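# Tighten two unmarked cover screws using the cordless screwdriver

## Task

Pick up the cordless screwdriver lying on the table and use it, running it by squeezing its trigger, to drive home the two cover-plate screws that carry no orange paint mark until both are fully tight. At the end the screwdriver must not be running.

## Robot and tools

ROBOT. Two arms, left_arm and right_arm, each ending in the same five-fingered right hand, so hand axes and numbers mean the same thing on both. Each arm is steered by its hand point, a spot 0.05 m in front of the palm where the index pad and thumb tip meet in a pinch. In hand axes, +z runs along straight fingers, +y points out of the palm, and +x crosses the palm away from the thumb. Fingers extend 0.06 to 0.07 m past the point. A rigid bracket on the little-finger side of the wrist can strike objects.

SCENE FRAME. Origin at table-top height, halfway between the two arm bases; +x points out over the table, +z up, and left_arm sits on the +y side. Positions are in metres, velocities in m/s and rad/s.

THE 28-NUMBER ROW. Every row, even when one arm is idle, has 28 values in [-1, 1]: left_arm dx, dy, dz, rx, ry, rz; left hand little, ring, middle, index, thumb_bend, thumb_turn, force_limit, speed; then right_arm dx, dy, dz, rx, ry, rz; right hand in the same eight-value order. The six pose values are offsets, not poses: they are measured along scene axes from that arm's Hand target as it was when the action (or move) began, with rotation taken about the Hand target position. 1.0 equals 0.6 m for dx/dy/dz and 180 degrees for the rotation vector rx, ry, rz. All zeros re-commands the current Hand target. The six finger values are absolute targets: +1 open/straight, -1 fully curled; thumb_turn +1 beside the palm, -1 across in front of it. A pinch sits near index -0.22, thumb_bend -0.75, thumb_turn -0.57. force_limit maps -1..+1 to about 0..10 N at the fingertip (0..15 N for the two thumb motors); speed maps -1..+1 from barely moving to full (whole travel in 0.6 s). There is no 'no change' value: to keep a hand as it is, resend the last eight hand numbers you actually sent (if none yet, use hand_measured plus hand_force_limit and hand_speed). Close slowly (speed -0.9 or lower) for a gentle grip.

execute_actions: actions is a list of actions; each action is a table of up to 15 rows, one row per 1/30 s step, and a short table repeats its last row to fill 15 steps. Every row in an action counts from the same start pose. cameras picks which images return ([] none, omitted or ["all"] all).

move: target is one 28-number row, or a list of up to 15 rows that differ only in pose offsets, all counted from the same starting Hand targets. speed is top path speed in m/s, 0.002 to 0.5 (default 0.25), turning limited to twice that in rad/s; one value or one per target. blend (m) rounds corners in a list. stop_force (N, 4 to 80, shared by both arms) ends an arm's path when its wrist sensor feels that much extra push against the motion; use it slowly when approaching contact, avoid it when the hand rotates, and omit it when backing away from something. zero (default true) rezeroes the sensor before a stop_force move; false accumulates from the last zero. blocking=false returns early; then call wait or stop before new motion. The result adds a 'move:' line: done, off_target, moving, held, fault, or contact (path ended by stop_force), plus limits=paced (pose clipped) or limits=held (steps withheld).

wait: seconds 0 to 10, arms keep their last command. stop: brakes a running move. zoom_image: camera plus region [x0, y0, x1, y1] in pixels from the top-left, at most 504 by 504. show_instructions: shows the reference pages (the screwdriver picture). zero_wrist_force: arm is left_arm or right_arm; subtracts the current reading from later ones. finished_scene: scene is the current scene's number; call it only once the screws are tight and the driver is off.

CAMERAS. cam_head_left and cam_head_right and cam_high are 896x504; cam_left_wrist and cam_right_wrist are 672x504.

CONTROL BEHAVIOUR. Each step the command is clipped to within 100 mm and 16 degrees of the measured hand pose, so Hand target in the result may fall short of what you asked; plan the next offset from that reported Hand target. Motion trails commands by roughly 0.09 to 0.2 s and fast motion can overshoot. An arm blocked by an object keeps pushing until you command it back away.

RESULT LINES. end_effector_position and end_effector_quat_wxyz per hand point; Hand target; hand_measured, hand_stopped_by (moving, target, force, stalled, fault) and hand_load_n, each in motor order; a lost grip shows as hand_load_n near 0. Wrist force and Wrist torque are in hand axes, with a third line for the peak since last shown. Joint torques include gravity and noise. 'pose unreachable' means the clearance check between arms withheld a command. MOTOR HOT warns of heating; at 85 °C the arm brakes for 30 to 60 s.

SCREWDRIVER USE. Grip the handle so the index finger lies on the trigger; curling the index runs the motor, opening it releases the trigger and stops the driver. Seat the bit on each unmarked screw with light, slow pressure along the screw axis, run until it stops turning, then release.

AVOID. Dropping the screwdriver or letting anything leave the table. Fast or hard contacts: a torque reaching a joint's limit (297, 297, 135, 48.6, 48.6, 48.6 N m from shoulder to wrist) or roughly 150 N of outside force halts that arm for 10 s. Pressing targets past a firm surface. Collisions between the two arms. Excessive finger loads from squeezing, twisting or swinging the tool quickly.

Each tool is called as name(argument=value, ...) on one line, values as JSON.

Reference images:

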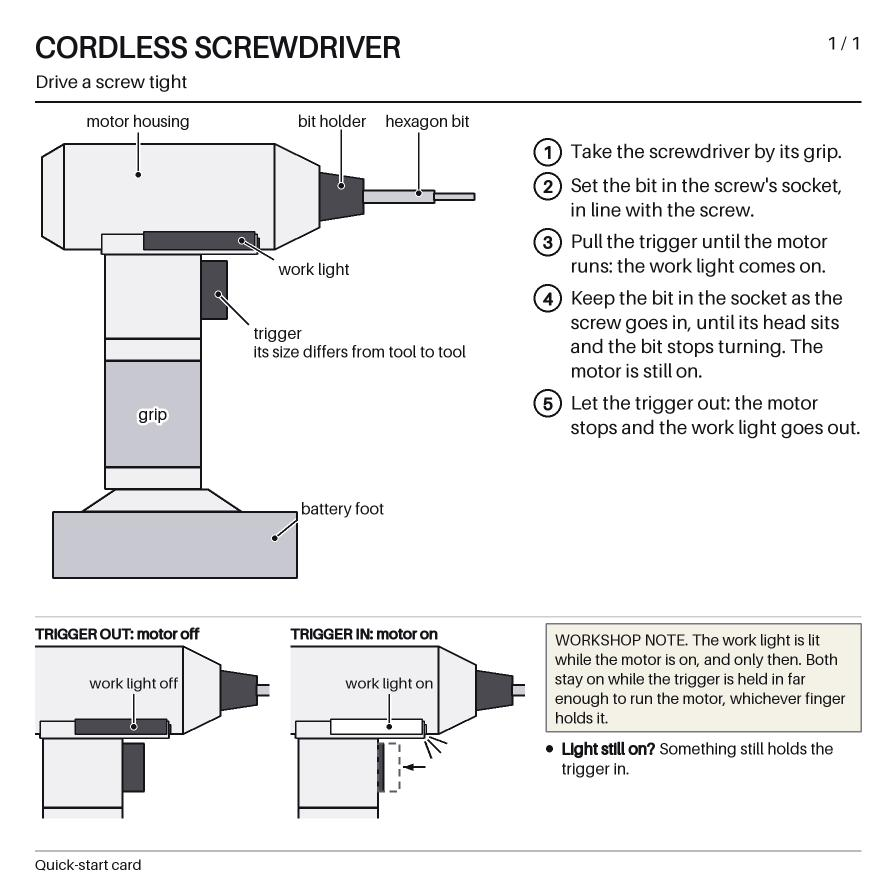

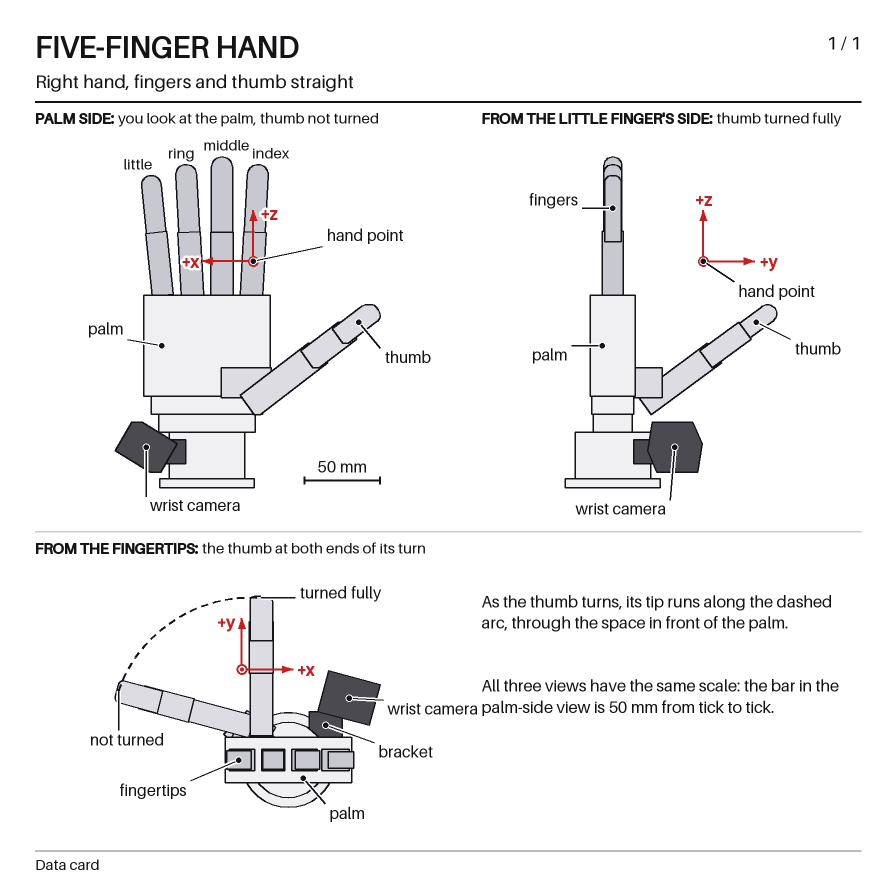

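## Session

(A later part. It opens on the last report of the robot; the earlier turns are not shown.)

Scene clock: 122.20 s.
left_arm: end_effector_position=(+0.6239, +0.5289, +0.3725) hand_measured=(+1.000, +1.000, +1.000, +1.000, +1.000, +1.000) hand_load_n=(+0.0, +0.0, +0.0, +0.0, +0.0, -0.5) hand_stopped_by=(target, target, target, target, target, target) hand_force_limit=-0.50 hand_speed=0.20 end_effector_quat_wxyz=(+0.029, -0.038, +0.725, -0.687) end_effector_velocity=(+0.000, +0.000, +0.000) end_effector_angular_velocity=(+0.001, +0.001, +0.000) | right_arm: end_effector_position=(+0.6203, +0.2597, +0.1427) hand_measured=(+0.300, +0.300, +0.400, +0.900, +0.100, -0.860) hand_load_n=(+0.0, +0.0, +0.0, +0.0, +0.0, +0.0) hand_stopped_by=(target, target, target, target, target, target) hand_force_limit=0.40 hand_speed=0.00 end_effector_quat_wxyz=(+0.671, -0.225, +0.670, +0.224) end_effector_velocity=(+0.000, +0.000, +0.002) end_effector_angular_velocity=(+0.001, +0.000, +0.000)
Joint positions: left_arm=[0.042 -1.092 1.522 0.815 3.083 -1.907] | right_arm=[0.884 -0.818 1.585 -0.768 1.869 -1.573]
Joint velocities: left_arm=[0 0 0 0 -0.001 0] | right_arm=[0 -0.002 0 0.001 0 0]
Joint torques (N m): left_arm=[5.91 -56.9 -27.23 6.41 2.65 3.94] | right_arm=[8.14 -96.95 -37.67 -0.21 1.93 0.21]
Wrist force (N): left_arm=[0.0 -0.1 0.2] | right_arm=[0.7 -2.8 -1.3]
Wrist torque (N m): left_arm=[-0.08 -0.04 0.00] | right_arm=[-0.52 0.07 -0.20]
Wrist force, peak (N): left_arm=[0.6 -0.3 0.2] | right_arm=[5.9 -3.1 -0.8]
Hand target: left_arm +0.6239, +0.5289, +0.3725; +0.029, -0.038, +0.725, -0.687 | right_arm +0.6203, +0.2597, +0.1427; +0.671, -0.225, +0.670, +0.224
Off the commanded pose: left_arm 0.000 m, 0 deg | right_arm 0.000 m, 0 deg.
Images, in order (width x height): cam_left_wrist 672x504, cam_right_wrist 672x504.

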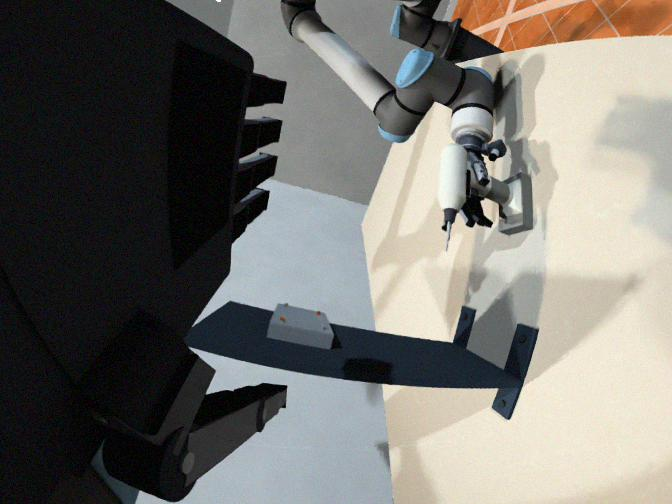

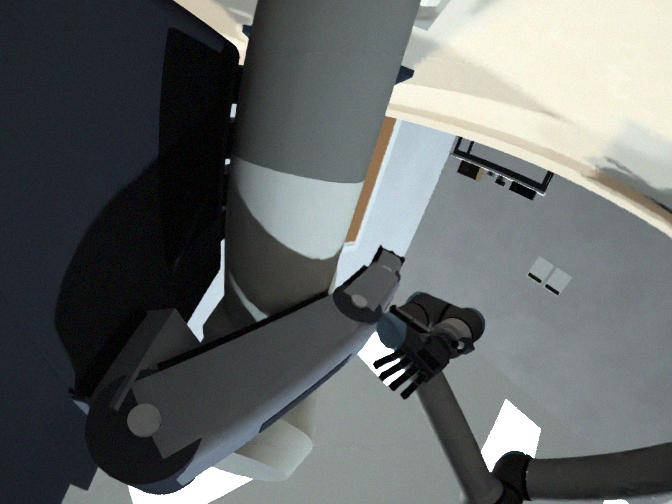

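wait(seconds=0, cameras=["cam_left_wrist","cam_high"])

zoom_image(camera="cam_left_wrist", region=[400, 100, 560, 260])

Scene clock: 122.80 s.
left_arm: end_effector_position=(+0.6239, +0.5289, +0.3725) hand_measured=(+1.000, +1.000, +1.000, +1.000, +1.000, +1.000) hand_load_n=(+0.0, +0.0, +0.0, +0.0, +0.0, +0.0) hand_stopped_by=(target, target, target, target, target, target) hand_force_limit=-0.50 hand_speed=0.20 end_effector_quat_wxyz=(+0.029, -0.038, +0.725, -0.687) end_effector_velocity=(+0.000, +0.001, +0.000) end_effector_angular_velocity=(+0.000, +0.001, +0.001) | right_arm: end_effector_position=(+0.6203, +0.2597, +0.1427) hand_measured=(+0.300, +0.300, +0.400, +0.900, +0.100, -0.860) hand_load_n=(+0.0, +0.0, +0.0, +0.0, +0.0, +0.0) hand_stopped_by=(target, target, target, target, target, target) hand_force_limit=0.40 hand_speed=0.00 end_effector_quat_wxyz=(+0.671, -0.225, +0.670, +0.224) end_effector_velocity=(+0.000, +0.000, +0.000) end_effector_angular_velocity=(+0.000, -0.001, -0.001)
Joint positions: left_arm=[0.042 -1.092 1.522 0.815 3.083 -1.907] | right_arm=[0.884 -0.818 1.585 -0.768 1.869 -1.573]
Joint velocities: left_arm=[0.001 0 0 0 0 -0.001] | right_arm=[0 0 0 -0.001 0.001 0]
Joint torques (N m): left_arm=[4.22 -56 -28.36 6.78 2.73 3.77] | right_arm=[4.4 -94.53 -36.43 -0.07 2.04 -0.61]
Wrist force (N): left_arm=[0.4 -0.2 0.1] | right_arm=[0.3 -2.9 -0.8]
Wrist torque (N m): left_arm=[-0.09 -0.09 0.02] | right_arm=[-0.57 0.12 -0.23]
Wrist force, peak (N): left_arm=[0.6 -0.2 0.3] | right_arm=[0.2 -3.3 -1.4]
Hand target: left_arm +0.6239, +0.5289, +0.3725; +0.029, -0.038, +0.725, -0.687 | right_arm +0.6203, +0.2597, +0.1427; +0.671, -0.225, +0.670, +0.224
Off the commanded pose: left_arm 0.000 m, 0 deg | right_arm 0.000 m, 0 deg.
Images, in order (width x height): cam_high 896x504, cam_left_wrist 672x504.

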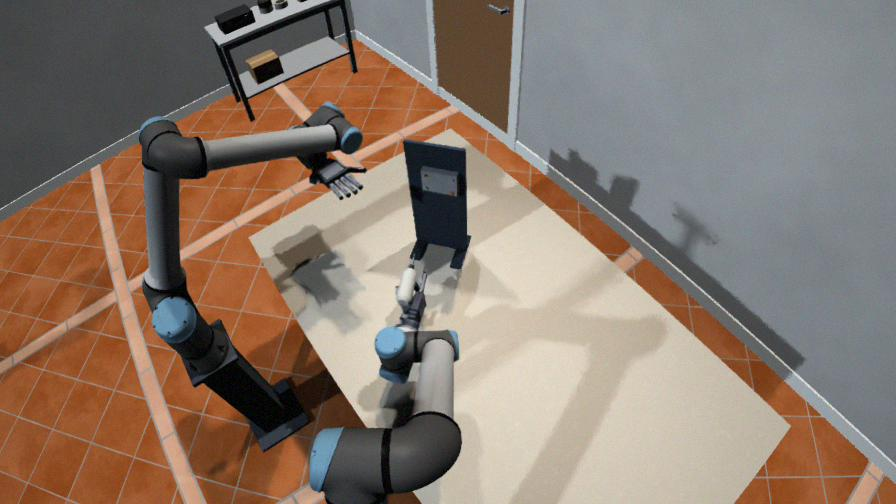

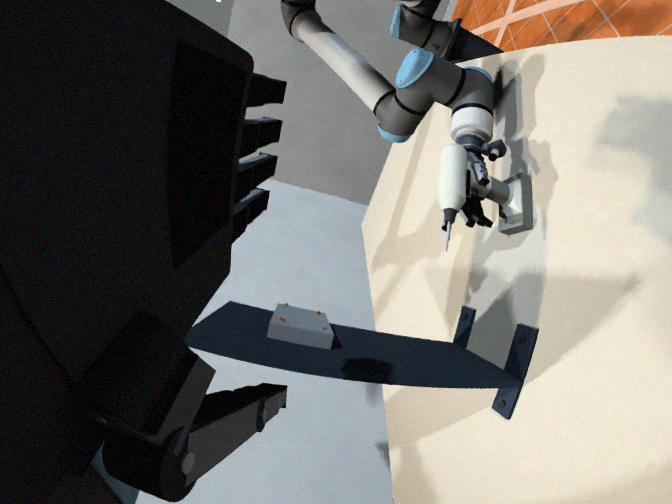

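Scaled by 3.150 from the camera's 672x504 image, which has a finer 960x720 frame.

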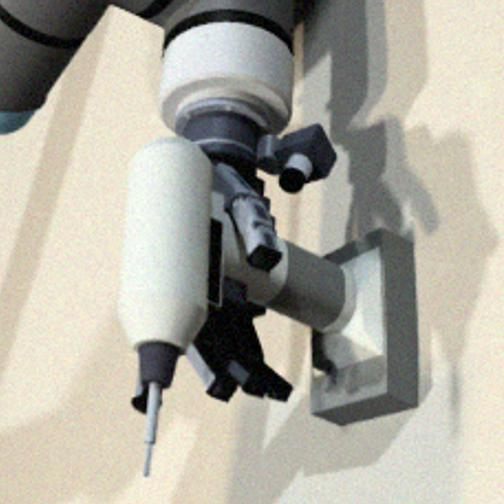

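move(target=[[0,0,0,0,0,0,1,1,1,1,1,1,-0.5,0.2,0,0,0,0,0,0,0.8,0.8,0.8,0.9,0.4,-1,0.4,0]], cameras=[])

move(target=[[0,0,0,0,0,0,1,1,1,1,1,1,-0.5,0.2,-0.028,-0.0043,-0.0262,0,0,0,0.8,0.8,0.8,0.9,0.4,-1,0.4,0]], speed=0.04, stop_force=5, cameras=["cam_left_wrist"])

zoom_image(camera="cam_left_wrist", region=[400, 100, 560, 260])

Scene clock: 125.10 s.
left_arm: end_effector_position=(+0.6239, +0.5289, +0.3725) hand_measured=(+1.000, +1.000, +1.000, +1.000, +1.000, +1.000) hand_load_n=(+0.0, +0.0, +0.0, +0.0, +0.0, +0.0) hand_stopped_by=(target, target, target, target, target, target) hand_force_limit=-0.50 hand_speed=0.20 end_effector_quat_wxyz=(+0.029, -0.038, +0.725, -0.687) end_effector_velocity=(+0.000, -0.001, -0.001) end_effector_angular_velocity=(+0.001, +0.000, -0.001) | right_arm: end_effector_position=(+0.6203, +0.2597, +0.1427) hand_measured=(+0.800, +0.800, +0.800, +0.900, +0.400, -1.000) hand_load_n=(+0.0, +0.0, +0.0, +0.0, +0.0, +0.0) hand_stopped_by=(target, target, target, target, target, target) hand_force_limit=0.40 hand_speed=0.00 end_effector_quat_wxyz=(+0.671, -0.225, +0.670, +0.224) end_effector_velocity=(+0.000, +0.000, +0.001) end_effector_angular_velocity=(+0.002, -0.001, +0.000)
Joint positions: left_arm=[0.042 -1.092 1.522 0.815 3.083 -1.907] | right_arm=[0.884 -0.818 1.585 -0.768 1.869 -1.573]
Joint velocities: left_arm=[-0.001 0.001 0 0 -0.001 0] | right_arm=[0 -0.001 0 -0.001 0 0]
Joint torques (N m): left_arm=[6.96 -57.81 -26.56 6.62 2.83 3.76] | right_arm=[-12.2 -91.46 -31.92 -0.53 0.67 -0.58]
Wrist force (N): left_arm=[-0.2 -0.4 0.1] | right_arm=[0.4 -2.9 -1.1]
Wrist torque (N m): left_arm=[-0.11 -0.01 -0.02] | right_arm=[-0.55 0.11 -0.22]
Wrist force, peak (N): left_arm=[0.7 -0.4 0.1] | right_arm=[0.4 -3.6 -1.2]
Hand target: left_arm +0.6239, +0.5289, +0.3725; +0.029, -0.038, +0.725, -0.687 | right_arm +0.6203, +0.2597, +0.1427; +0.671, -0.225, +0.670, +0.224
Off the commanded pose: left_arm 0.000 m, 0 deg | right_arm 0.000 m, 0 deg.
move: done
No camera images: "cameras" was empty.

Scene clock: 126.87 s.
left_arm: end_effector_position=(+0.6239, +0.5289, +0.3725) hand_measured=(+1.000, +1.000, +1.000, +1.000, +1.000, +1.000) hand_load_n=(+0.0, +0.0, +0.0, +0.0, +0.0, -0.5) hand_stopped_by=(target, target, target, target, target, target) hand_force_limit=-0.50 hand_speed=0.20 end_effector_quat_wxyz=(+0.029, -0.038, +0.725, -0.687) end_effector_velocity=(+0.000, +0.000, +0.000) end_effector_angular_velocity=(-0.001, +0.001, +0.000) | right_arm: end_effector_position=(+0.6035, +0.2571, +0.1270) hand_measured=(+0.800, +0.800, +0.800, +0.900, +0.400, -1.000) hand_load_n=(+0.0, +0.0, +0.0, +0.0, +0.0, -0.5) hand_stopped_by=(target, target, target, target, target, target) hand_force_limit=0.40 hand_speed=0.00 end_effector_quat_wxyz=(+0.671, -0.225, +0.670, +0.224) end_effector_velocity=(+0.000, +0.000, -0.001) end_effector_angular_velocity=(-0.001, +0.000, +0.000)
Joint positions: left_arm=[0.042 -1.092 1.522 0.815 3.083 -1.907] | right_arm=[0.899 -0.811 1.609 -0.799 1.884 -1.573]
Joint velocities: left_arm=[0 0 0 0 0.001 -0.001] | right_arm=[0 0.001 0 0 0 0]
Joint torques (N m): left_arm=[8.6 -58.21 -28.36 6.57 2.42 4.33] | right_arm=[-15.92 -104.6 -35.99 -0.25 -1.42 -1.23]
Wrist force (N): left_arm=[0.1 0.0 0.1] | right_arm=[0.2 -3.0 -1.6]
Wrist torque (N m): left_arm=[-0.05 -0.06 0.01] | right_arm=[-0.54 0.16 -0.22]
Wrist force, peak (N): left_arm=[0.6 -0.6 0.0] | right_arm=[0.4 -3.5 -1.1]
Hand target: left_arm +0.6239, +0.5289, +0.3725; +0.029, -0.038, +0.725, -0.687 | right_arm +0.6035, +0.2571, +0.1269; +0.671, -0.225, +0.670, +0.224
Off the commanded pose: left_arm 0.000 m, 0 deg | right_arm 0.000 m, 0 deg.
move: done
Images, in order (width x height): cam_left_wrist 672x504.

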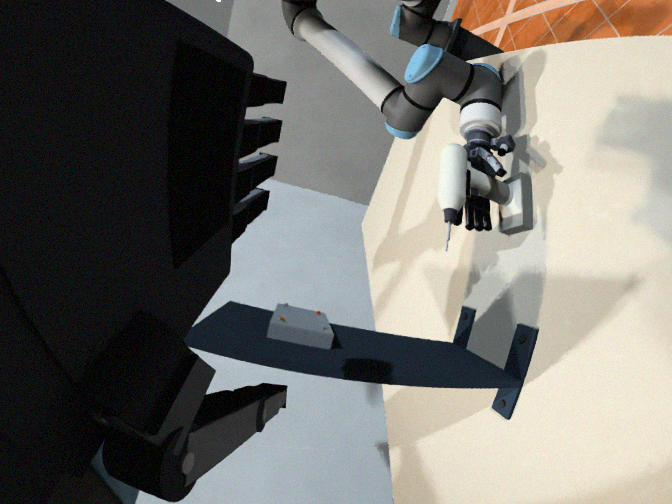

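Scaled by 3.150 from the camera's 672x504 image, which has a finer 960x720 frame.

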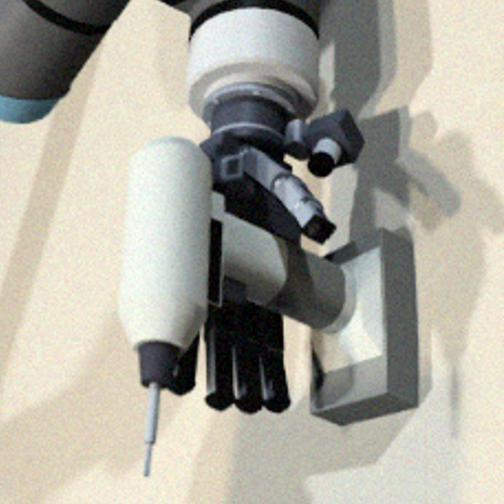

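zoom_image(camera="cam_left_wrist", region=[450, 150, 510, 240])

Scaled by 5.600 from the camera's 672x504 image, which has a finer 960x720 frame.

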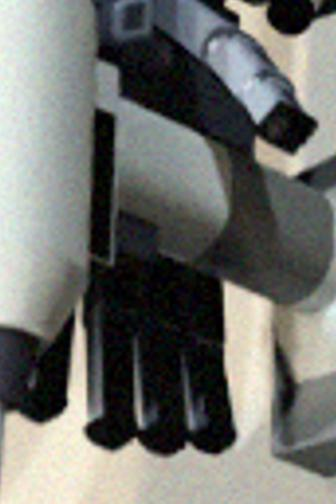

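move(target=[[0,0,0,0,0,0,1,1,1,1,1,1,-0.5,0.2,0,0,0,0,0,0,0.0,0.0,0.0,0.9,-0.1,-1,0,-0.5]], cameras=["cam_left_wrist"])

zoom_image(camera="cam_left_wrist", region=[450, 150, 510, 240])

Scene clock: 128.43 s.
left_arm: end_effector_position=(+0.6239, +0.5289, +0.3725) hand_measured=(+1.000, +1.000, +1.000, +1.000, +1.000, +1.000) hand_load_n=(+0.0, +0.0, +0.0, +0.0, +0.0, -0.5) hand_stopped_by=(target, target, target, target, target, target) hand_force_limit=-0.50 hand_speed=0.20 end_effector_quat_wxyz=(+0.029, -0.038, +0.725, -0.687) end_effector_velocity=(+0.000, +0.000, -0.001) end_effector_angular_velocity=(+0.000, +0.000, +0.000) | right_arm: end_effector_position=(+0.6035, +0.2571, +0.1270) hand_measured=(+0.000, +0.000, +0.000, +0.900, -0.100, -1.000) hand_load_n=(+0.0, +0.0, +0.0, +0.0, +0.0, +0.0) hand_stopped_by=(target, target, target, target, target, target) hand_force_limit=0.00 hand_speed=-0.50 end_effector_quat_wxyz=(+0.671, -0.225, +0.670, +0.224) end_effector_velocity=(+0.000, +0.000, -0.002) end_effector_angular_velocity=(-0.002, +0.001, +0.000)
Joint positions: left_arm=[0.042 -1.092 1.522 0.815 3.083 -1.907] | right_arm=[0.899 -0.811 1.609 -0.799 1.884 -1.573]
Joint velocities: left_arm=[0 0.001 0 0 -0.001 0] | right_arm=[0 0.002 0 0 0 0]
Joint torques (N m): left_arm=[8.85 -57.4 -28.61 6.59 1.86 3.69] | right_arm=[-13.26 -104.85 -31.61 -1.44 0.17 -1.25]
Wrist force (N): left_arm=[0.6 0.1 0.2] | right_arm=[0.3 -3.5 -1.3]
Wrist torque (N m): left_arm=[-0.05 -0.13 0.04] | right_arm=[-0.62 0.15 -0.24]
Wrist force, peak (N): left_arm=[0.5 -0.8 0.0] | right_arm=[0.5 -3.5 -1.6]
Hand target: left_arm +0.6239, +0.5289, +0.3725; +0.029, -0.038, +0.725, -0.687 | right_arm +0.6035, +0.2571, +0.1269; +0.671, -0.225, +0.670, +0.224
Off the commanded pose: left_arm 0.000 m, 0 deg | right_arm 0.000 m, 0 deg.
move: done
Images, in order (width x height): cam_left_wrist 672x504.

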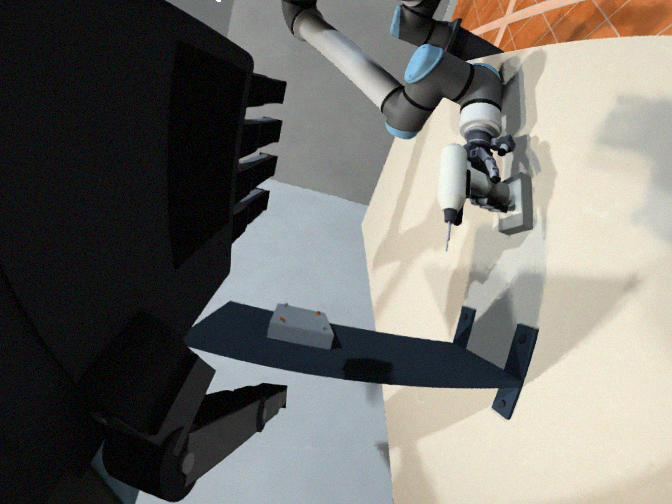

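Scaled by 5.600 from the camera's 672x504 image, which has a finer 960x720 frame.

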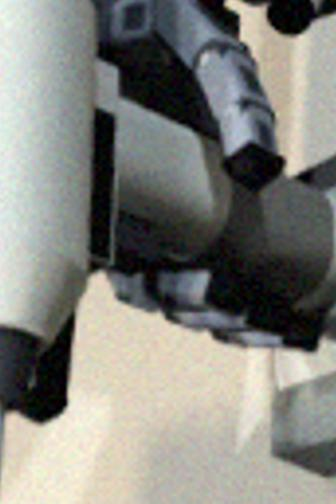

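move(target=[[0,0,0,0,0,0,1,1,1,1,1,1,-0.5,0.2,0,0,0,0,0,0,-0.95,-0.95,-0.95,0.9,-0.95,-1,0.1,-0.7]], cameras=["cam_left_wrist"])

zoom_image(camera="cam_left_wrist", region=[450, 150, 510, 240])

Scene clock: 130.63 s.
left_arm: end_effector_position=(+0.6239, +0.5289, +0.3725) hand_measured=(+1.000, +1.000, +1.000, +1.000, +1.000, +1.000) hand_load_n=(+0.0, +0.0, +0.0, -0.5, +0.0, -0.5) hand_stopped_by=(target, target, target, target, target, target) hand_force_limit=-0.50 hand_speed=0.20 end_effector_quat_wxyz=(+0.029, -0.038, +0.725, -0.687) end_effector_velocity=(+0.000, +0.000, +0.000) end_effector_angular_velocity=(+0.000, +0.002, +0.000) | right_arm: end_effector_position=(+0.6035, +0.2571, +0.1270) hand_measured=(-0.830, -0.828, -0.296, +0.900, -0.316, -1.000) hand_load_n=(+5.5, +9.0, +8.5, +0.0, +9.0, +1.0) hand_stopped_by=(force, force, force, target, force, target) hand_force_limit=0.10 hand_speed=-0.70 end_effector_quat_wxyz=(+0.671, -0.225, +0.670, +0.224) end_effector_velocity=(+0.000, +0.000, -0.001) end_effector_angular_velocity=(+0.000, +0.000, +0.000)
Joint positions: left_arm=[0.042 -1.092 1.522 0.815 3.083 -1.907] | right_arm=[0.899 -0.811 1.609 -0.799 1.884 -1.573]
Joint velocities: left_arm=[0 0 0 0.001 0 0] | right_arm=[0 0.001 0 -0.001 0 0]
Joint torques (N m): left_arm=[6.24 -57.53 -28.28 6.6 2.22 3.41] | right_arm=[-8.1 -104.23 -26.85 -3.09 1.01 -1.27]
Wrist force (N): left_arm=[-0.2 -0.2 0.1] | right_arm=[0.8 -2.0 -0.9]
Wrist torque (N m): left_arm=[-0.08 0.00 -0.02] | right_arm=[-0.57 -0.28 0.10]
Wrist force, peak (N): left_arm=[0.9 -0.4 -0.1] | right_arm=[1.0 -4.1 0.4]
Hand target: left_arm +0.6239, +0.5289, +0.3725; +0.029, -0.038, +0.725, -0.687 | right_arm +0.6035, +0.2571, +0.1269; +0.671, -0.225, +0.670, +0.224
Off the commanded pose: left_arm 0.000 m, 0 deg | right_arm 0.000 m, 0 deg.
move: done
Images, in order (width x height): cam_left_wrist 672x504.

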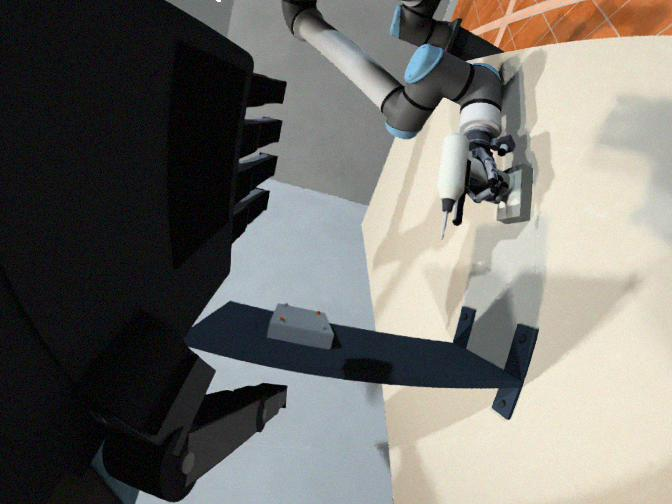

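Scaled by 5.600 from the camera's 672x504 image, which has a finer 960x720 frame.

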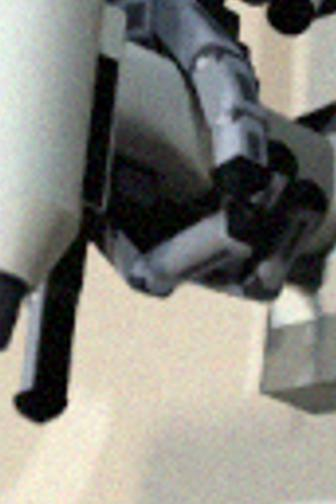

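move(target=[[0,0,0,0,0,0,1,1,1,1,1,1,-0.5,0.2,0,0,0,0,0,0,-0.95,-0.95,-0.95,-0.8,-0.95,-1,0.1,-0.6]], cameras=["cam_left_wrist"])

zoom_image(camera="cam_left_wrist", region=[440, 140, 530, 230])

Scene clock: 133.57 s.
left_arm: end_effector_position=(+0.6239, +0.5289, +0.3725) hand_measured=(+1.000, +1.000, +1.000, +1.000, +1.000, +1.000) hand_load_n=(+0.0, +0.0, +0.0, +0.0, +0.0, -0.5) hand_stopped_by=(target, target, target, target, target, target) hand_force_limit=-0.50 hand_speed=0.20 end_effector_quat_wxyz=(+0.029, -0.038, +0.725, -0.687) end_effector_velocity=(+0.000, +0.000, +0.000) end_effector_angular_velocity=(+0.000, +0.001, +0.001) | right_arm: end_effector_position=(+0.6035, +0.2571, +0.1269) hand_measured=(-0.830, -0.828, -0.296, -0.452, -0.316, -1.000) hand_load_n=(+5.5, +8.5, +8.0, +6.5, +10.5, -0.5) hand_stopped_by=(force, force, force, force, force, target) hand_force_limit=0.10 hand_speed=-0.60 end_effector_quat_wxyz=(+0.671, -0.225, +0.670, +0.224) end_effector_velocity=(+0.000, +0.000, +0.001) end_effector_angular_velocity=(+0.001, +0.000, +0.000)
Joint positions: left_arm=[0.042 -1.092 1.522 0.815 3.083 -1.907] | right_arm=[0.899 -0.811 1.609 -0.799 1.884 -1.573]
Joint velocities: left_arm=[0.001 -0.001 0 0 0 -0.001] | right_arm=[0 -0.001 0 0 0 0]
Joint torques (N m): left_arm=[7.45 -56.95 -30.21 6.56 2.97 4.21] | right_arm=[2.7 -101.41 -26.31 -4.04 0.98 -1.32]
Wrist force (N): left_arm=[0.4 -0.3 0.2] | right_arm=[0.7 -2.9 -0.9]
Wrist torque (N m): left_arm=[-0.11 -0.09 0.01] | right_arm=[-0.60 -0.27 0.01]
Wrist force, peak (N): left_arm=[0.2 -0.7 -0.1] | right_arm=[0.7 -2.9 -0.9]
Hand target: left_arm +0.6239, +0.5289, +0.3725; +0.029, -0.038, +0.725, -0.687 | right_arm +0.6035, +0.2571, +0.1269; +0.671, -0.225, +0.670, +0.224
Off the commanded pose: left_arm 0.000 m, 0 deg | right_arm 0.000 m, 0 deg.
move: done
Images, in order (width x height): cam_left_wrist 672x504.

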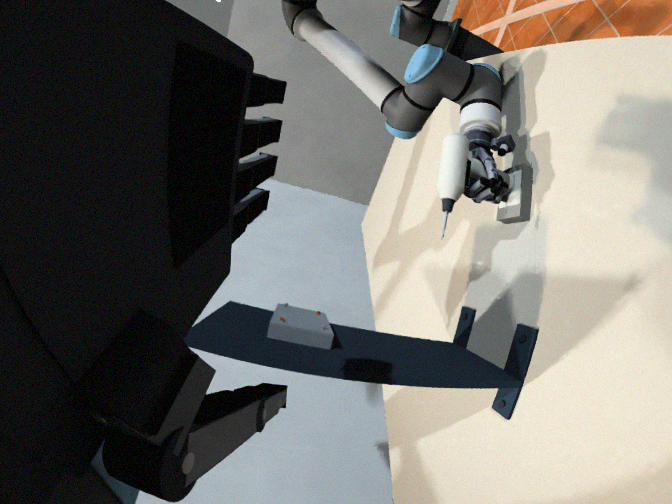

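Scaled by 5.600 from the camera's 672x504 image, which has a finer 960x720 frame.

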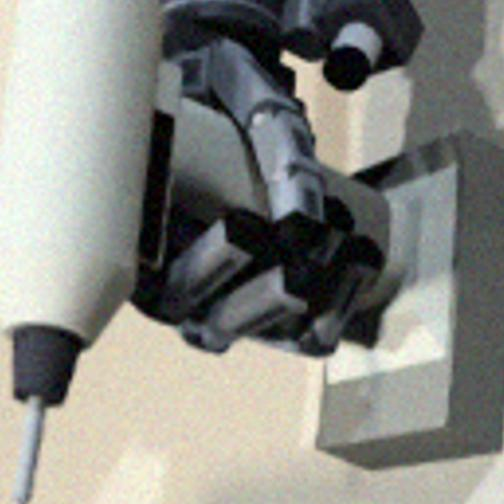

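move(target=[[0,0,0,0,0,0,1,1,1,1,1,1,-0.5,0.2,0,0,0,0,0,0,-0.95,-0.95,-0.95,-0.95,-0.95,-1,0.8,-0.6]], cameras=["cam_left_wrist"])

zoom_image(camera="cam_left_wrist", region=[440, 140, 530, 230])

Scene clock: 134.40 s.
left_arm: end_effector_position=(+0.6239, +0.5289, +0.3725) hand_measured=(+1.000, +1.000, +1.000, +1.000, +1.000, +1.000) hand_load_n=(-0.5, +0.0, -0.5, +0.0, +0.0, +0.0) hand_stopped_by=(target, target, target, target, target, target) hand_force_limit=-0.50 hand_speed=0.20 end_effector_quat_wxyz=(+0.029, -0.038, +0.725, -0.687) end_effector_velocity=(+0.000, +0.000, +0.000) end_effector_angular_velocity=(+0.000, -0.002, +0.000) | right_arm: end_effector_position=(+0.6035, +0.2571, +0.1269) hand_measured=(-0.830, -0.828, -0.296, -0.470, -0.316, -1.000) hand_load_n=(+5.0, +8.5, +8.0, +8.5, +11.0, -1.0) hand_stopped_by=(force, force, force, force, force, target) hand_force_limit=0.80 hand_speed=-0.60 end_effector_quat_wxyz=(+0.671, -0.225, +0.670, +0.224) end_effector_velocity=(+0.000, +0.000, +0.001) end_effector_angular_velocity=(+0.000, +0.000, +0.000)
Joint positions: left_arm=[0.042 -1.092 1.522 0.815 3.083 -1.907] | right_arm=[0.899 -0.811 1.609 -0.799 1.884 -1.573]
Joint velocities: left_arm=[0 0 0 0 0 0.001] | right_arm=[0 -0.001 0 0 0 0]
Joint torques (N m): left_arm=[8.18 -57.83 -29.79 6.36 2.35 4.1] | right_arm=[5.94 -101.96 -26.65 -3.93 1.02 -1.38]
Wrist force (N): left_arm=[-0.1 -0.1 -0.1] | right_arm=[0.7 -2.3 -0.8]
Wrist torque (N m): left_arm=[-0.06 -0.01 -0.01] | right_arm=[-0.58 -0.22 0.06]
Wrist force, peak (N): left_arm=[0.8 -0.1 0.3] | right_arm=[0.8 -3.1 -0.7]
Hand target: left_arm +0.6239, +0.5289, +0.3725; +0.029, -0.038, +0.725, -0.687 | right_arm +0.6035, +0.2571, +0.1269; +0.671, -0.225, +0.670, +0.224
Off the commanded pose: left_arm 0.000 m, 0 deg | right_arm 0.000 m, 0 deg.
move: done
Images, in order (width x height): cam_left_wrist 672x504.

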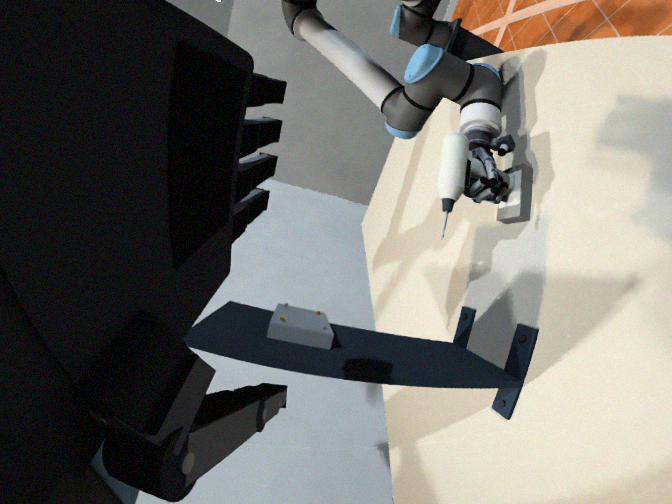

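Scaled by 5.600 from the camera's 672x504 image, which has a finer 960x720 frame.

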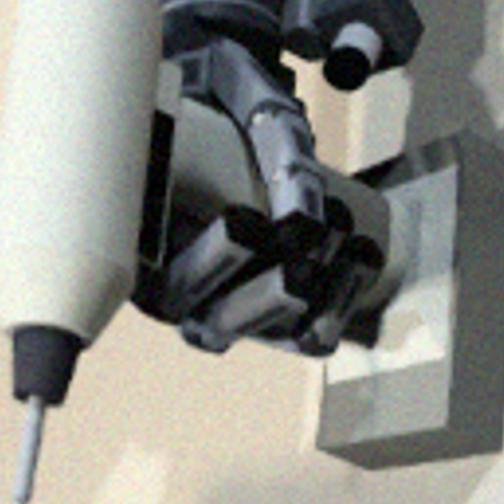

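wait(seconds=0, cameras=["cam_head_left","cam_head_right"])

Scene clock: 134.53 s.
left_arm: end_effector_position=(+0.6239, +0.5289, +0.3725) hand_measured=(+1.000, +1.000, +1.000, +1.000, +1.000, +1.000) hand_load_n=(+0.0, +0.0, +0.0, +0.0, +0.0, +0.0) hand_stopped_by=(target, target, target, target, target, target) hand_force_limit=-0.50 hand_speed=0.20 end_effector_quat_wxyz=(+0.029, -0.038, +0.725, -0.687) end_effector_velocity=(+0.000, +0.000, +0.000) end_effector_angular_velocity=(+0.000, -0.002, +0.000) | right_arm: end_effector_position=(+0.6035, +0.2571, +0.1269) hand_measured=(-0.830, -0.828, -0.296, -0.470, -0.316, -1.000) hand_load_n=(+5.5, +8.5, +7.5, +8.0, +11.0, -1.0) hand_stopped_by=(force, force, force, force, force, target) hand_force_limit=0.80 hand_speed=-0.60 end_effector_quat_wxyz=(+0.671, -0.225, +0.670, +0.224) end_effector_velocity=(+0.000, +0.000, -0.001) end_effector_angular_velocity=(+0.000, +0.000, +0.000)
Joint positions: left_arm=[0.042 -1.092 1.522 0.815 3.083 -1.907] | right_arm=[0.899 -0.811 1.609 -0.799 1.884 -1.573]
Joint velocities: left_arm=[0 0 0 0 0 0.002] | right_arm=[0 0.001 0 -0.001 0 0]
Joint torques (N m): left_arm=[5.54 -58.21 -28.72 6.41 1.98 3.69] | right_arm=[8.04 -101.53 -26.25 -3.81 1.03 -1.36]
Wrist force (N): left_arm=[0.2 -0.2 -0.2] | right_arm=[1.0 -2.4 -1.0]
Wrist torque (N m): left_arm=[-0.08 -0.06 0.00] | right_arm=[-0.59 -0.25 0.07]
Wrist force, peak (N): left_arm=[0.4 -0.4 0.0] | right_arm=[1.0 -2.4 -1.0]
Hand target: left_arm +0.6239, +0.5289, +0.3725; +0.029, -0.038, +0.725, -0.687 | right_arm +0.6035, +0.2571, +0.1269; +0.671, -0.225, +0.670, +0.224
Off the commanded pose: left_arm 0.000 m, 0 deg | right_arm 0.000 m, 0 deg.
Images, in order (width x height): cam_head_left 896x504, cam_head_right 896x504.

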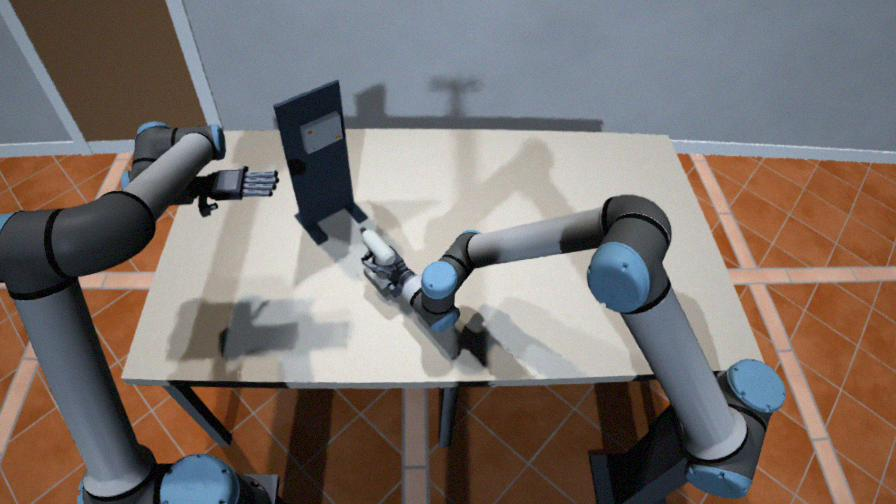

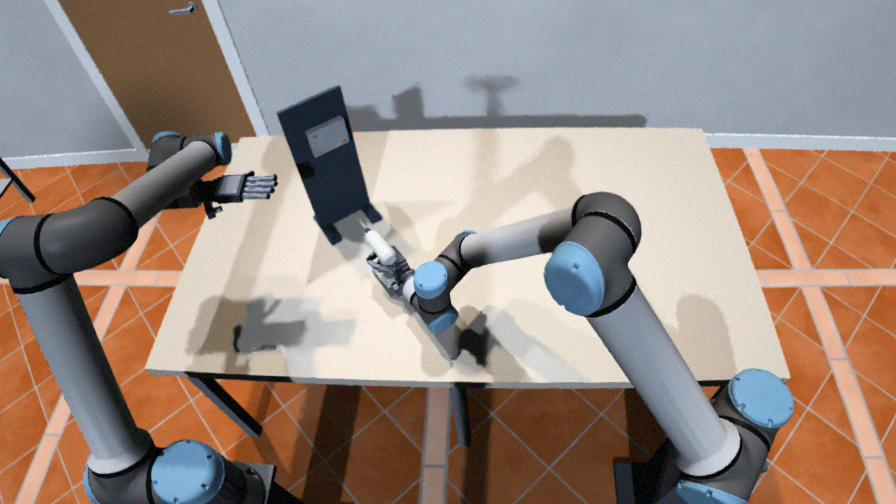

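move(target=[[0,-0.13,0,0,0,0,1,1,1,1,1,1,-0.5,0.2,0,0,0,0,0,0,-0.95,-0.95,-0.95,-1,-0.95,-1,1,-0.6]], cameras=["cam_left_wrist"])

zoom_image(camera="cam_left_wrist", region=[440, 140, 560, 260])

Scene clock: 136.07 s.
left_arm: end_effector_position=(+0.6242, +0.4508, +0.3731) hand_measured=(+1.000, +1.000, +1.000, +1.000, +1.000, +1.000) hand_load_n=(+0.0, +0.0, +0.0, +0.0, +0.0, -0.5) hand_stopped_by=(target, target, target, target, target, target) hand_force_limit=-0.50 hand_speed=0.20 end_effector_quat_wxyz=(+0.029, -0.038, +0.725, -0.687) end_effector_velocity=(-0.001, -0.001, +0.000) end_effector_angular_velocity=(+0.001, +0.000, -0.002) | right_arm: end_effector_position=(+0.6035, +0.2571, +0.1269) hand_measured=(-0.830, -0.828, -0.296, -0.486, -0.316, -1.000) hand_load_n=(+5.0, +8.5, +7.5, +10.0, +11.5, -1.5) hand_stopped_by=(force, force, force, force, force, target) hand_force_limit=1.00 hand_speed=-0.60 end_effector_quat_wxyz=(+0.671, -0.225, +0.670, +0.224) end_effector_velocity=(+0.000, +0.000, -0.001) end_effector_angular_velocity=(-0.001, +0.000, +0.000)
Joint positions: left_arm=[-0.074 -1.273 1.645 0.015 2.996 -2.769] | right_arm=[0.899 -0.811 1.609 -0.799 1.884 -1.573]
Joint velocities: left_arm=[-0.001 0 0 0.005 0 0.006] | right_arm=[0 0.001 0 0 0 0]
Joint torques (N m): left_arm=[-1.79 -48.93 -41.49 5.24 -0.86 3.5] | right_arm=[12.65 -101.54 -27.21 -3.79 0.98 -1.13]
Wrist force (N): left_arm=[0.2 -0.2 0.1] | right_arm=[0.8 -2.1 -0.7]
Wrist torque (N m): left_arm=[-0.09 -0.05 -0.01] | right_arm=[-0.53 -0.17 0.07]
Wrist force, peak (N): left_arm=[0.5 0.4 -2.3] | right_arm=[1.4 -2.9 -0.7]
Hand target: left_arm +0.6243, +0.4508, +0.3731; +0.029, -0.038, +0.725, -0.687 | right_arm +0.6035, +0.2571, +0.1269; +0.671, -0.225, +0.670, +0.224
Off the commanded pose: left_arm 0.001 m, 0 deg | right_arm 0.000 m, 0 deg.
move: done
Images, in order (width x height): cam_left_wrist 672x504.

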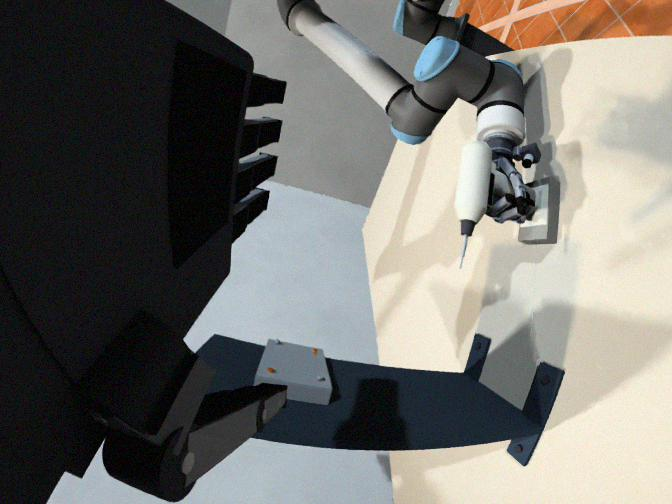

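Scaled by 4.200 from the camera's 672x504 image, which has a finer 960x720 frame.

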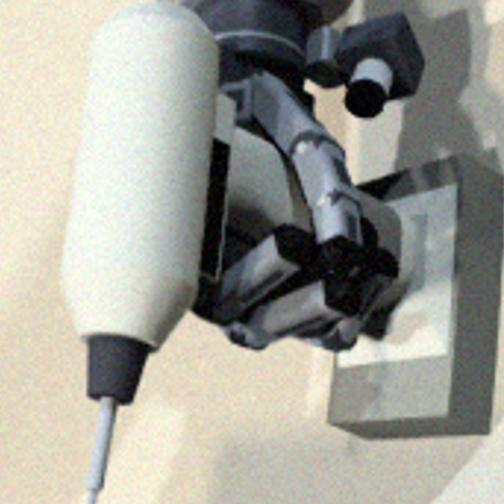

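move(target=[[0,0,0,0,0,0,1,1,1,1,1,1,-0.5,0.2,0,0,0,0,0,0,-0.95,-0.95,0.8,0.9,-0.95,-1,0.1,-0.3]], cameras=["cam_left_wrist"])

zoom_image(camera="cam_left_wrist", region=[470, 160, 550, 250])

Scene clock: 137.83 s.
left_arm: end_effector_position=(+0.6243, +0.4508, +0.3731) hand_measured=(+1.000, +1.000, +1.000, +1.000, +1.000, +1.000) hand_load_n=(+0.0, +0.0, +0.0, +0.0, +0.0, -0.5) hand_stopped_by=(target, target, target, target, target, target) hand_force_limit=-0.50 hand_speed=0.20 end_effector_quat_wxyz=(+0.029, -0.038, +0.725, -0.687) end_effector_velocity=(+0.000, +0.000, +0.001) end_effector_angular_velocity=(+0.000, -0.003, +0.000) | right_arm: end_effector_position=(+0.6035, +0.2571, +0.1269) hand_measured=(-0.830, -0.828, +0.800, +0.900, -0.316, -1.000) hand_load_n=(+5.5, +9.0, +0.0, +0.0, +6.5, +1.0) hand_stopped_by=(force, force, target, target, force, target) hand_force_limit=0.10 hand_speed=-0.30 end_effector_quat_wxyz=(+0.671, -0.225, +0.670, +0.224) end_effector_velocity=(+0.000, +0.000, +0.000) end_effector_angular_velocity=(-0.001, +0.001, +0.000)
Joint positions: left_arm=[-0.074 -1.273 1.645 0.014 2.996 -2.769] | right_arm=[0.899 -0.811 1.609 -0.799 1.884 -1.573]
Joint velocities: left_arm=[0 -0.001 0 0 0 0.001] | right_arm=[0 0 0 0.001 0 0]
Joint torques (N m): left_arm=[8.22 -76.6 -26.36 -1.55 -0.45 -3.71] | right_arm=[12.9 -100.35 -27.57 -3.65 0.91 -1.21]
Wrist force (N): left_arm=[0.2 0.0 -0.2] | right_arm=[0.0 -3.3 0.0]
Wrist torque (N m): left_arm=[-0.04 -0.04 0.00] | right_arm=[-0.55 -0.30 -0.10]
Wrist force, peak (N): left_arm=[0.5 -0.7 0.0] | right_arm=[0.3 -4.1 0.0]
Hand target: left_arm +0.6243, +0.4508, +0.3731; +0.029, -0.038, +0.725, -0.687 | right_arm +0.6035, +0.2571, +0.1269; +0.671, -0.225, +0.670, +0.224
Off the commanded pose: left_arm 0.000 m, 0 deg | right_arm 0.000 m, 0 deg.
move: done
Images, in order (width x height): cam_left_wrist 672x504.

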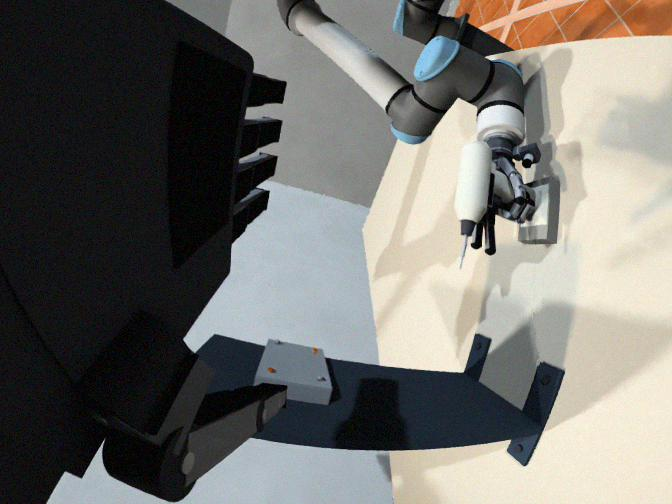

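Scaled by 5.600 from the camera's 672x504 image, which has a finer 960x720 frame.

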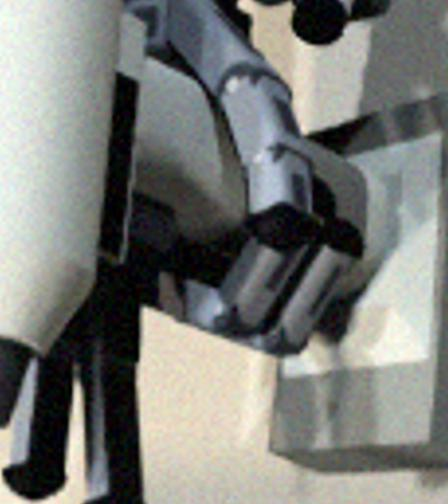

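move(target=[[0,0,0,0,0,0,1,1,1,1,1,1,-0.5,0.2,0,0,0,0,0,0,-0.95,-0.95,-0.95,0.9,-0.95,-1,1,-0.5]], cameras=["cam_left_wrist"])

zoom_image(camera="cam_left_wrist", region=[470, 160, 550, 250])

Scene clock: 139.73 s.
left_arm: end_effector_position=(+0.6243, +0.4508, +0.3731) hand_measured=(+1.000, +1.000, +1.000, +1.000, +1.000, +1.000) hand_load_n=(+0.0, +0.0, +0.0, +0.0, +0.0, -0.5) hand_stopped_by=(target, target, target, target, target, target) hand_force_limit=-0.50 hand_speed=0.20 end_effector_quat_wxyz=(+0.029, -0.038, +0.725, -0.687) end_effector_velocity=(+0.000, +0.000, +0.000) end_effector_angular_velocity=(+0.000, +0.005, +0.001) | right_arm: end_effector_position=(+0.6035, +0.2571, +0.1269) hand_measured=(-0.830, -0.828, -0.300, +0.900, -0.316, -1.000) hand_load_n=(+5.5, +8.5, +12.5, +0.0, +7.5, +0.5) hand_stopped_by=(force, force, force, target, force, target) hand_force_limit=1.00 hand_speed=-0.50 end_effector_quat_wxyz=(+0.671, -0.225, +0.670, +0.224) end_effector_velocity=(+0.000, +0.000, -0.001) end_effector_angular_velocity=(+0.000, +0.000, +0.000)
Joint positions: left_arm=[-0.074 -1.273 1.645 0.014 2.996 -2.769] | right_arm=[0.899 -0.811 1.609 -0.799 1.884 -1.573]
Joint velocities: left_arm=[0.001 0 0 0.001 0 -0.004] | right_arm=[0 0.001 0 0 0 0]
Joint torques (N m): left_arm=[8.59 -75.7 -30.79 -1.26 0.26 -3.52] | right_arm=[12.63 -98.72 -28.18 -3.61 0.95 -1.23]
Wrist force (N): left_arm=[0.3 -0.3 0.0] | right_arm=[0.3 -4.3 -0.5]
Wrist torque (N m): left_arm=[-0.11 -0.06 -0.01] | right_arm=[-0.57 -0.35 -0.17]
Wrist force, peak (N): left_arm=[0.8 -0.1 -0.4] | right_arm=[0.0 -4.4 -0.6]
Hand target: left_arm +0.6243, +0.4508, +0.3731; +0.029, -0.038, +0.725, -0.687 | right_arm +0.6035, +0.2571, +0.1269; +0.671, -0.225, +0.670, +0.224
Off the commanded pose: left_arm 0.000 m, 0 deg | right_arm 0.000 m, 0 deg.
move: done
Images, in order (width x height): cam_left_wrist 672x504.

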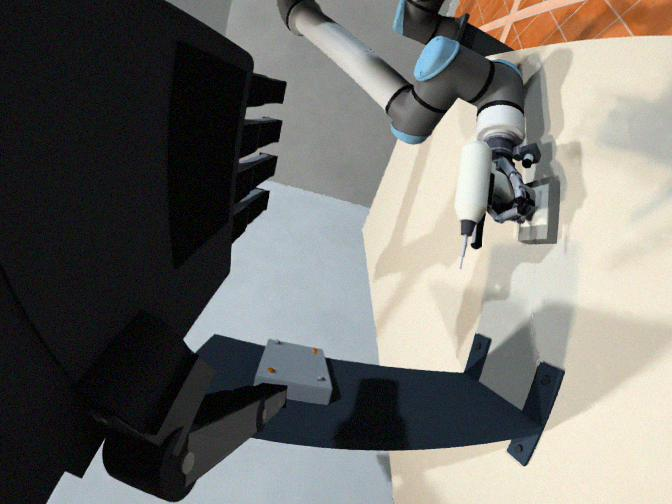

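Scaled by 5.600 from the camera's 672x504 image, which has a finer 960x720 frame.

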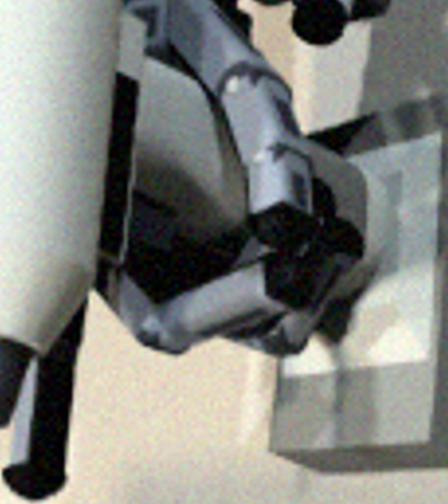

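move(target=[[0,0,0,0,0,0,1,1,1,1,1,1,-0.5,0.2,0,0,0,0,0,0,0.8,0.8,0.8,0.9,0.4,-1,0.4,-0.3]], cameras=["cam_left_wrist"])

zoom_image(camera="cam_left_wrist", region=[440, 130, 560, 280])

Scene clock: 142.53 s.
left_arm: end_effector_position=(+0.6243, +0.4508, +0.3731) hand_measured=(+1.000, +1.000, +1.000, +1.000, +1.000, +1.000) hand_load_n=(+0.0, +0.0, +0.0, +0.0, +0.0, -0.5) hand_stopped_by=(target, target, target, target, target, target) hand_force_limit=-0.50 hand_speed=0.20 end_effector_quat_wxyz=(+0.029, -0.038, +0.725, -0.687) end_effector_velocity=(+0.000, +0.000, +0.000) end_effector_angular_velocity=(+0.000, +0.000, -0.001) | right_arm: end_effector_position=(+0.6035, +0.2571, +0.1269) hand_measured=(+0.800, +0.800, +0.800, +0.900, +0.400, -1.000) hand_load_n=(+0.0, +0.0, +0.0, +0.0, +0.0, +0.0) hand_stopped_by=(target, target, target, target, target, target) hand_force_limit=0.40 hand_speed=-0.30 end_effector_quat_wxyz=(+0.671, -0.225, +0.670, +0.224) end_effector_velocity=(+0.000, +0.000, +0.001) end_effector_angular_velocity=(+0.001, -0.001, +0.000)
Joint positions: left_arm=[-0.074 -1.273 1.645 0.014 2.996 -2.769] | right_arm=[0.899 -0.811 1.609 -0.799 1.884 -1.573]
Joint velocities: left_arm=[-0.001 0 0 -0.001 0.001 -0.001] | right_arm=[0 0 0 -0.001 0 0]
Joint torques (N m): left_arm=[7.82 -78.29 -36.67 -1.77 0.65 -3.56] | right_arm=[12.85 -97.61 -28.38 -3.48 0.95 -1.11]
Wrist force (N): left_arm=[0.5 -0.4 0.1] | right_arm=[0.3 -3.1 -1.4]
Wrist torque (N m): left_arm=[-0.12 -0.10 -0.01] | right_arm=[-0.56 0.15 -0.22]
Wrist force, peak (N): left_arm=[0.7 -0.7 -0.2] | right_arm=[0.9 -3.9 -2.9]
Hand target: left_arm +0.6243, +0.4508, +0.3731; +0.029, -0.038, +0.725, -0.687 | right_arm +0.6035, +0.2571, +0.1269; +0.671, -0.225, +0.670, +0.224
Off the commanded pose: left_arm 0.000 m, 0 deg | right_arm 0.000 m, 0 deg.
move: done
Images, in order (width x height): cam_left_wrist 672x504.

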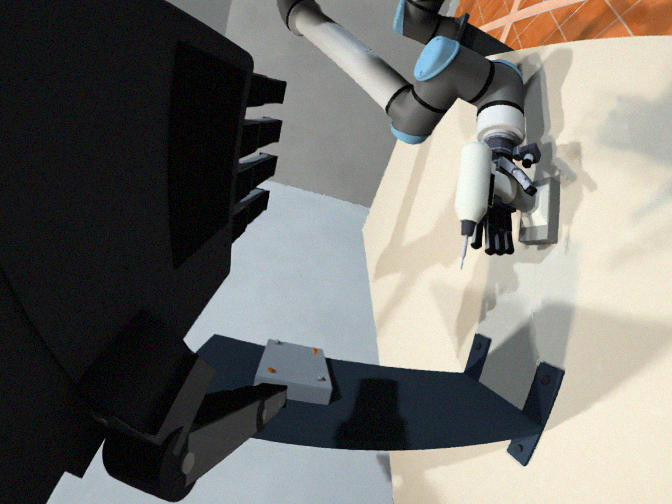

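Scaled by 3.360 from the camera's 672x504 image, which has a finer 960x720 frame.

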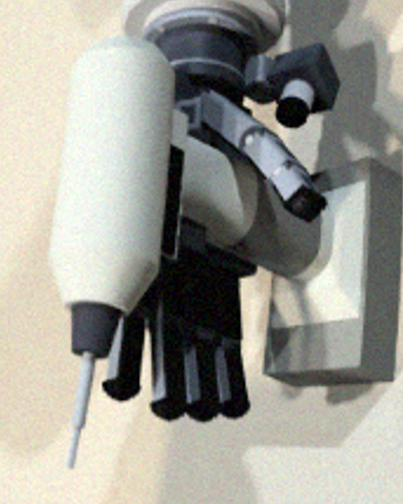

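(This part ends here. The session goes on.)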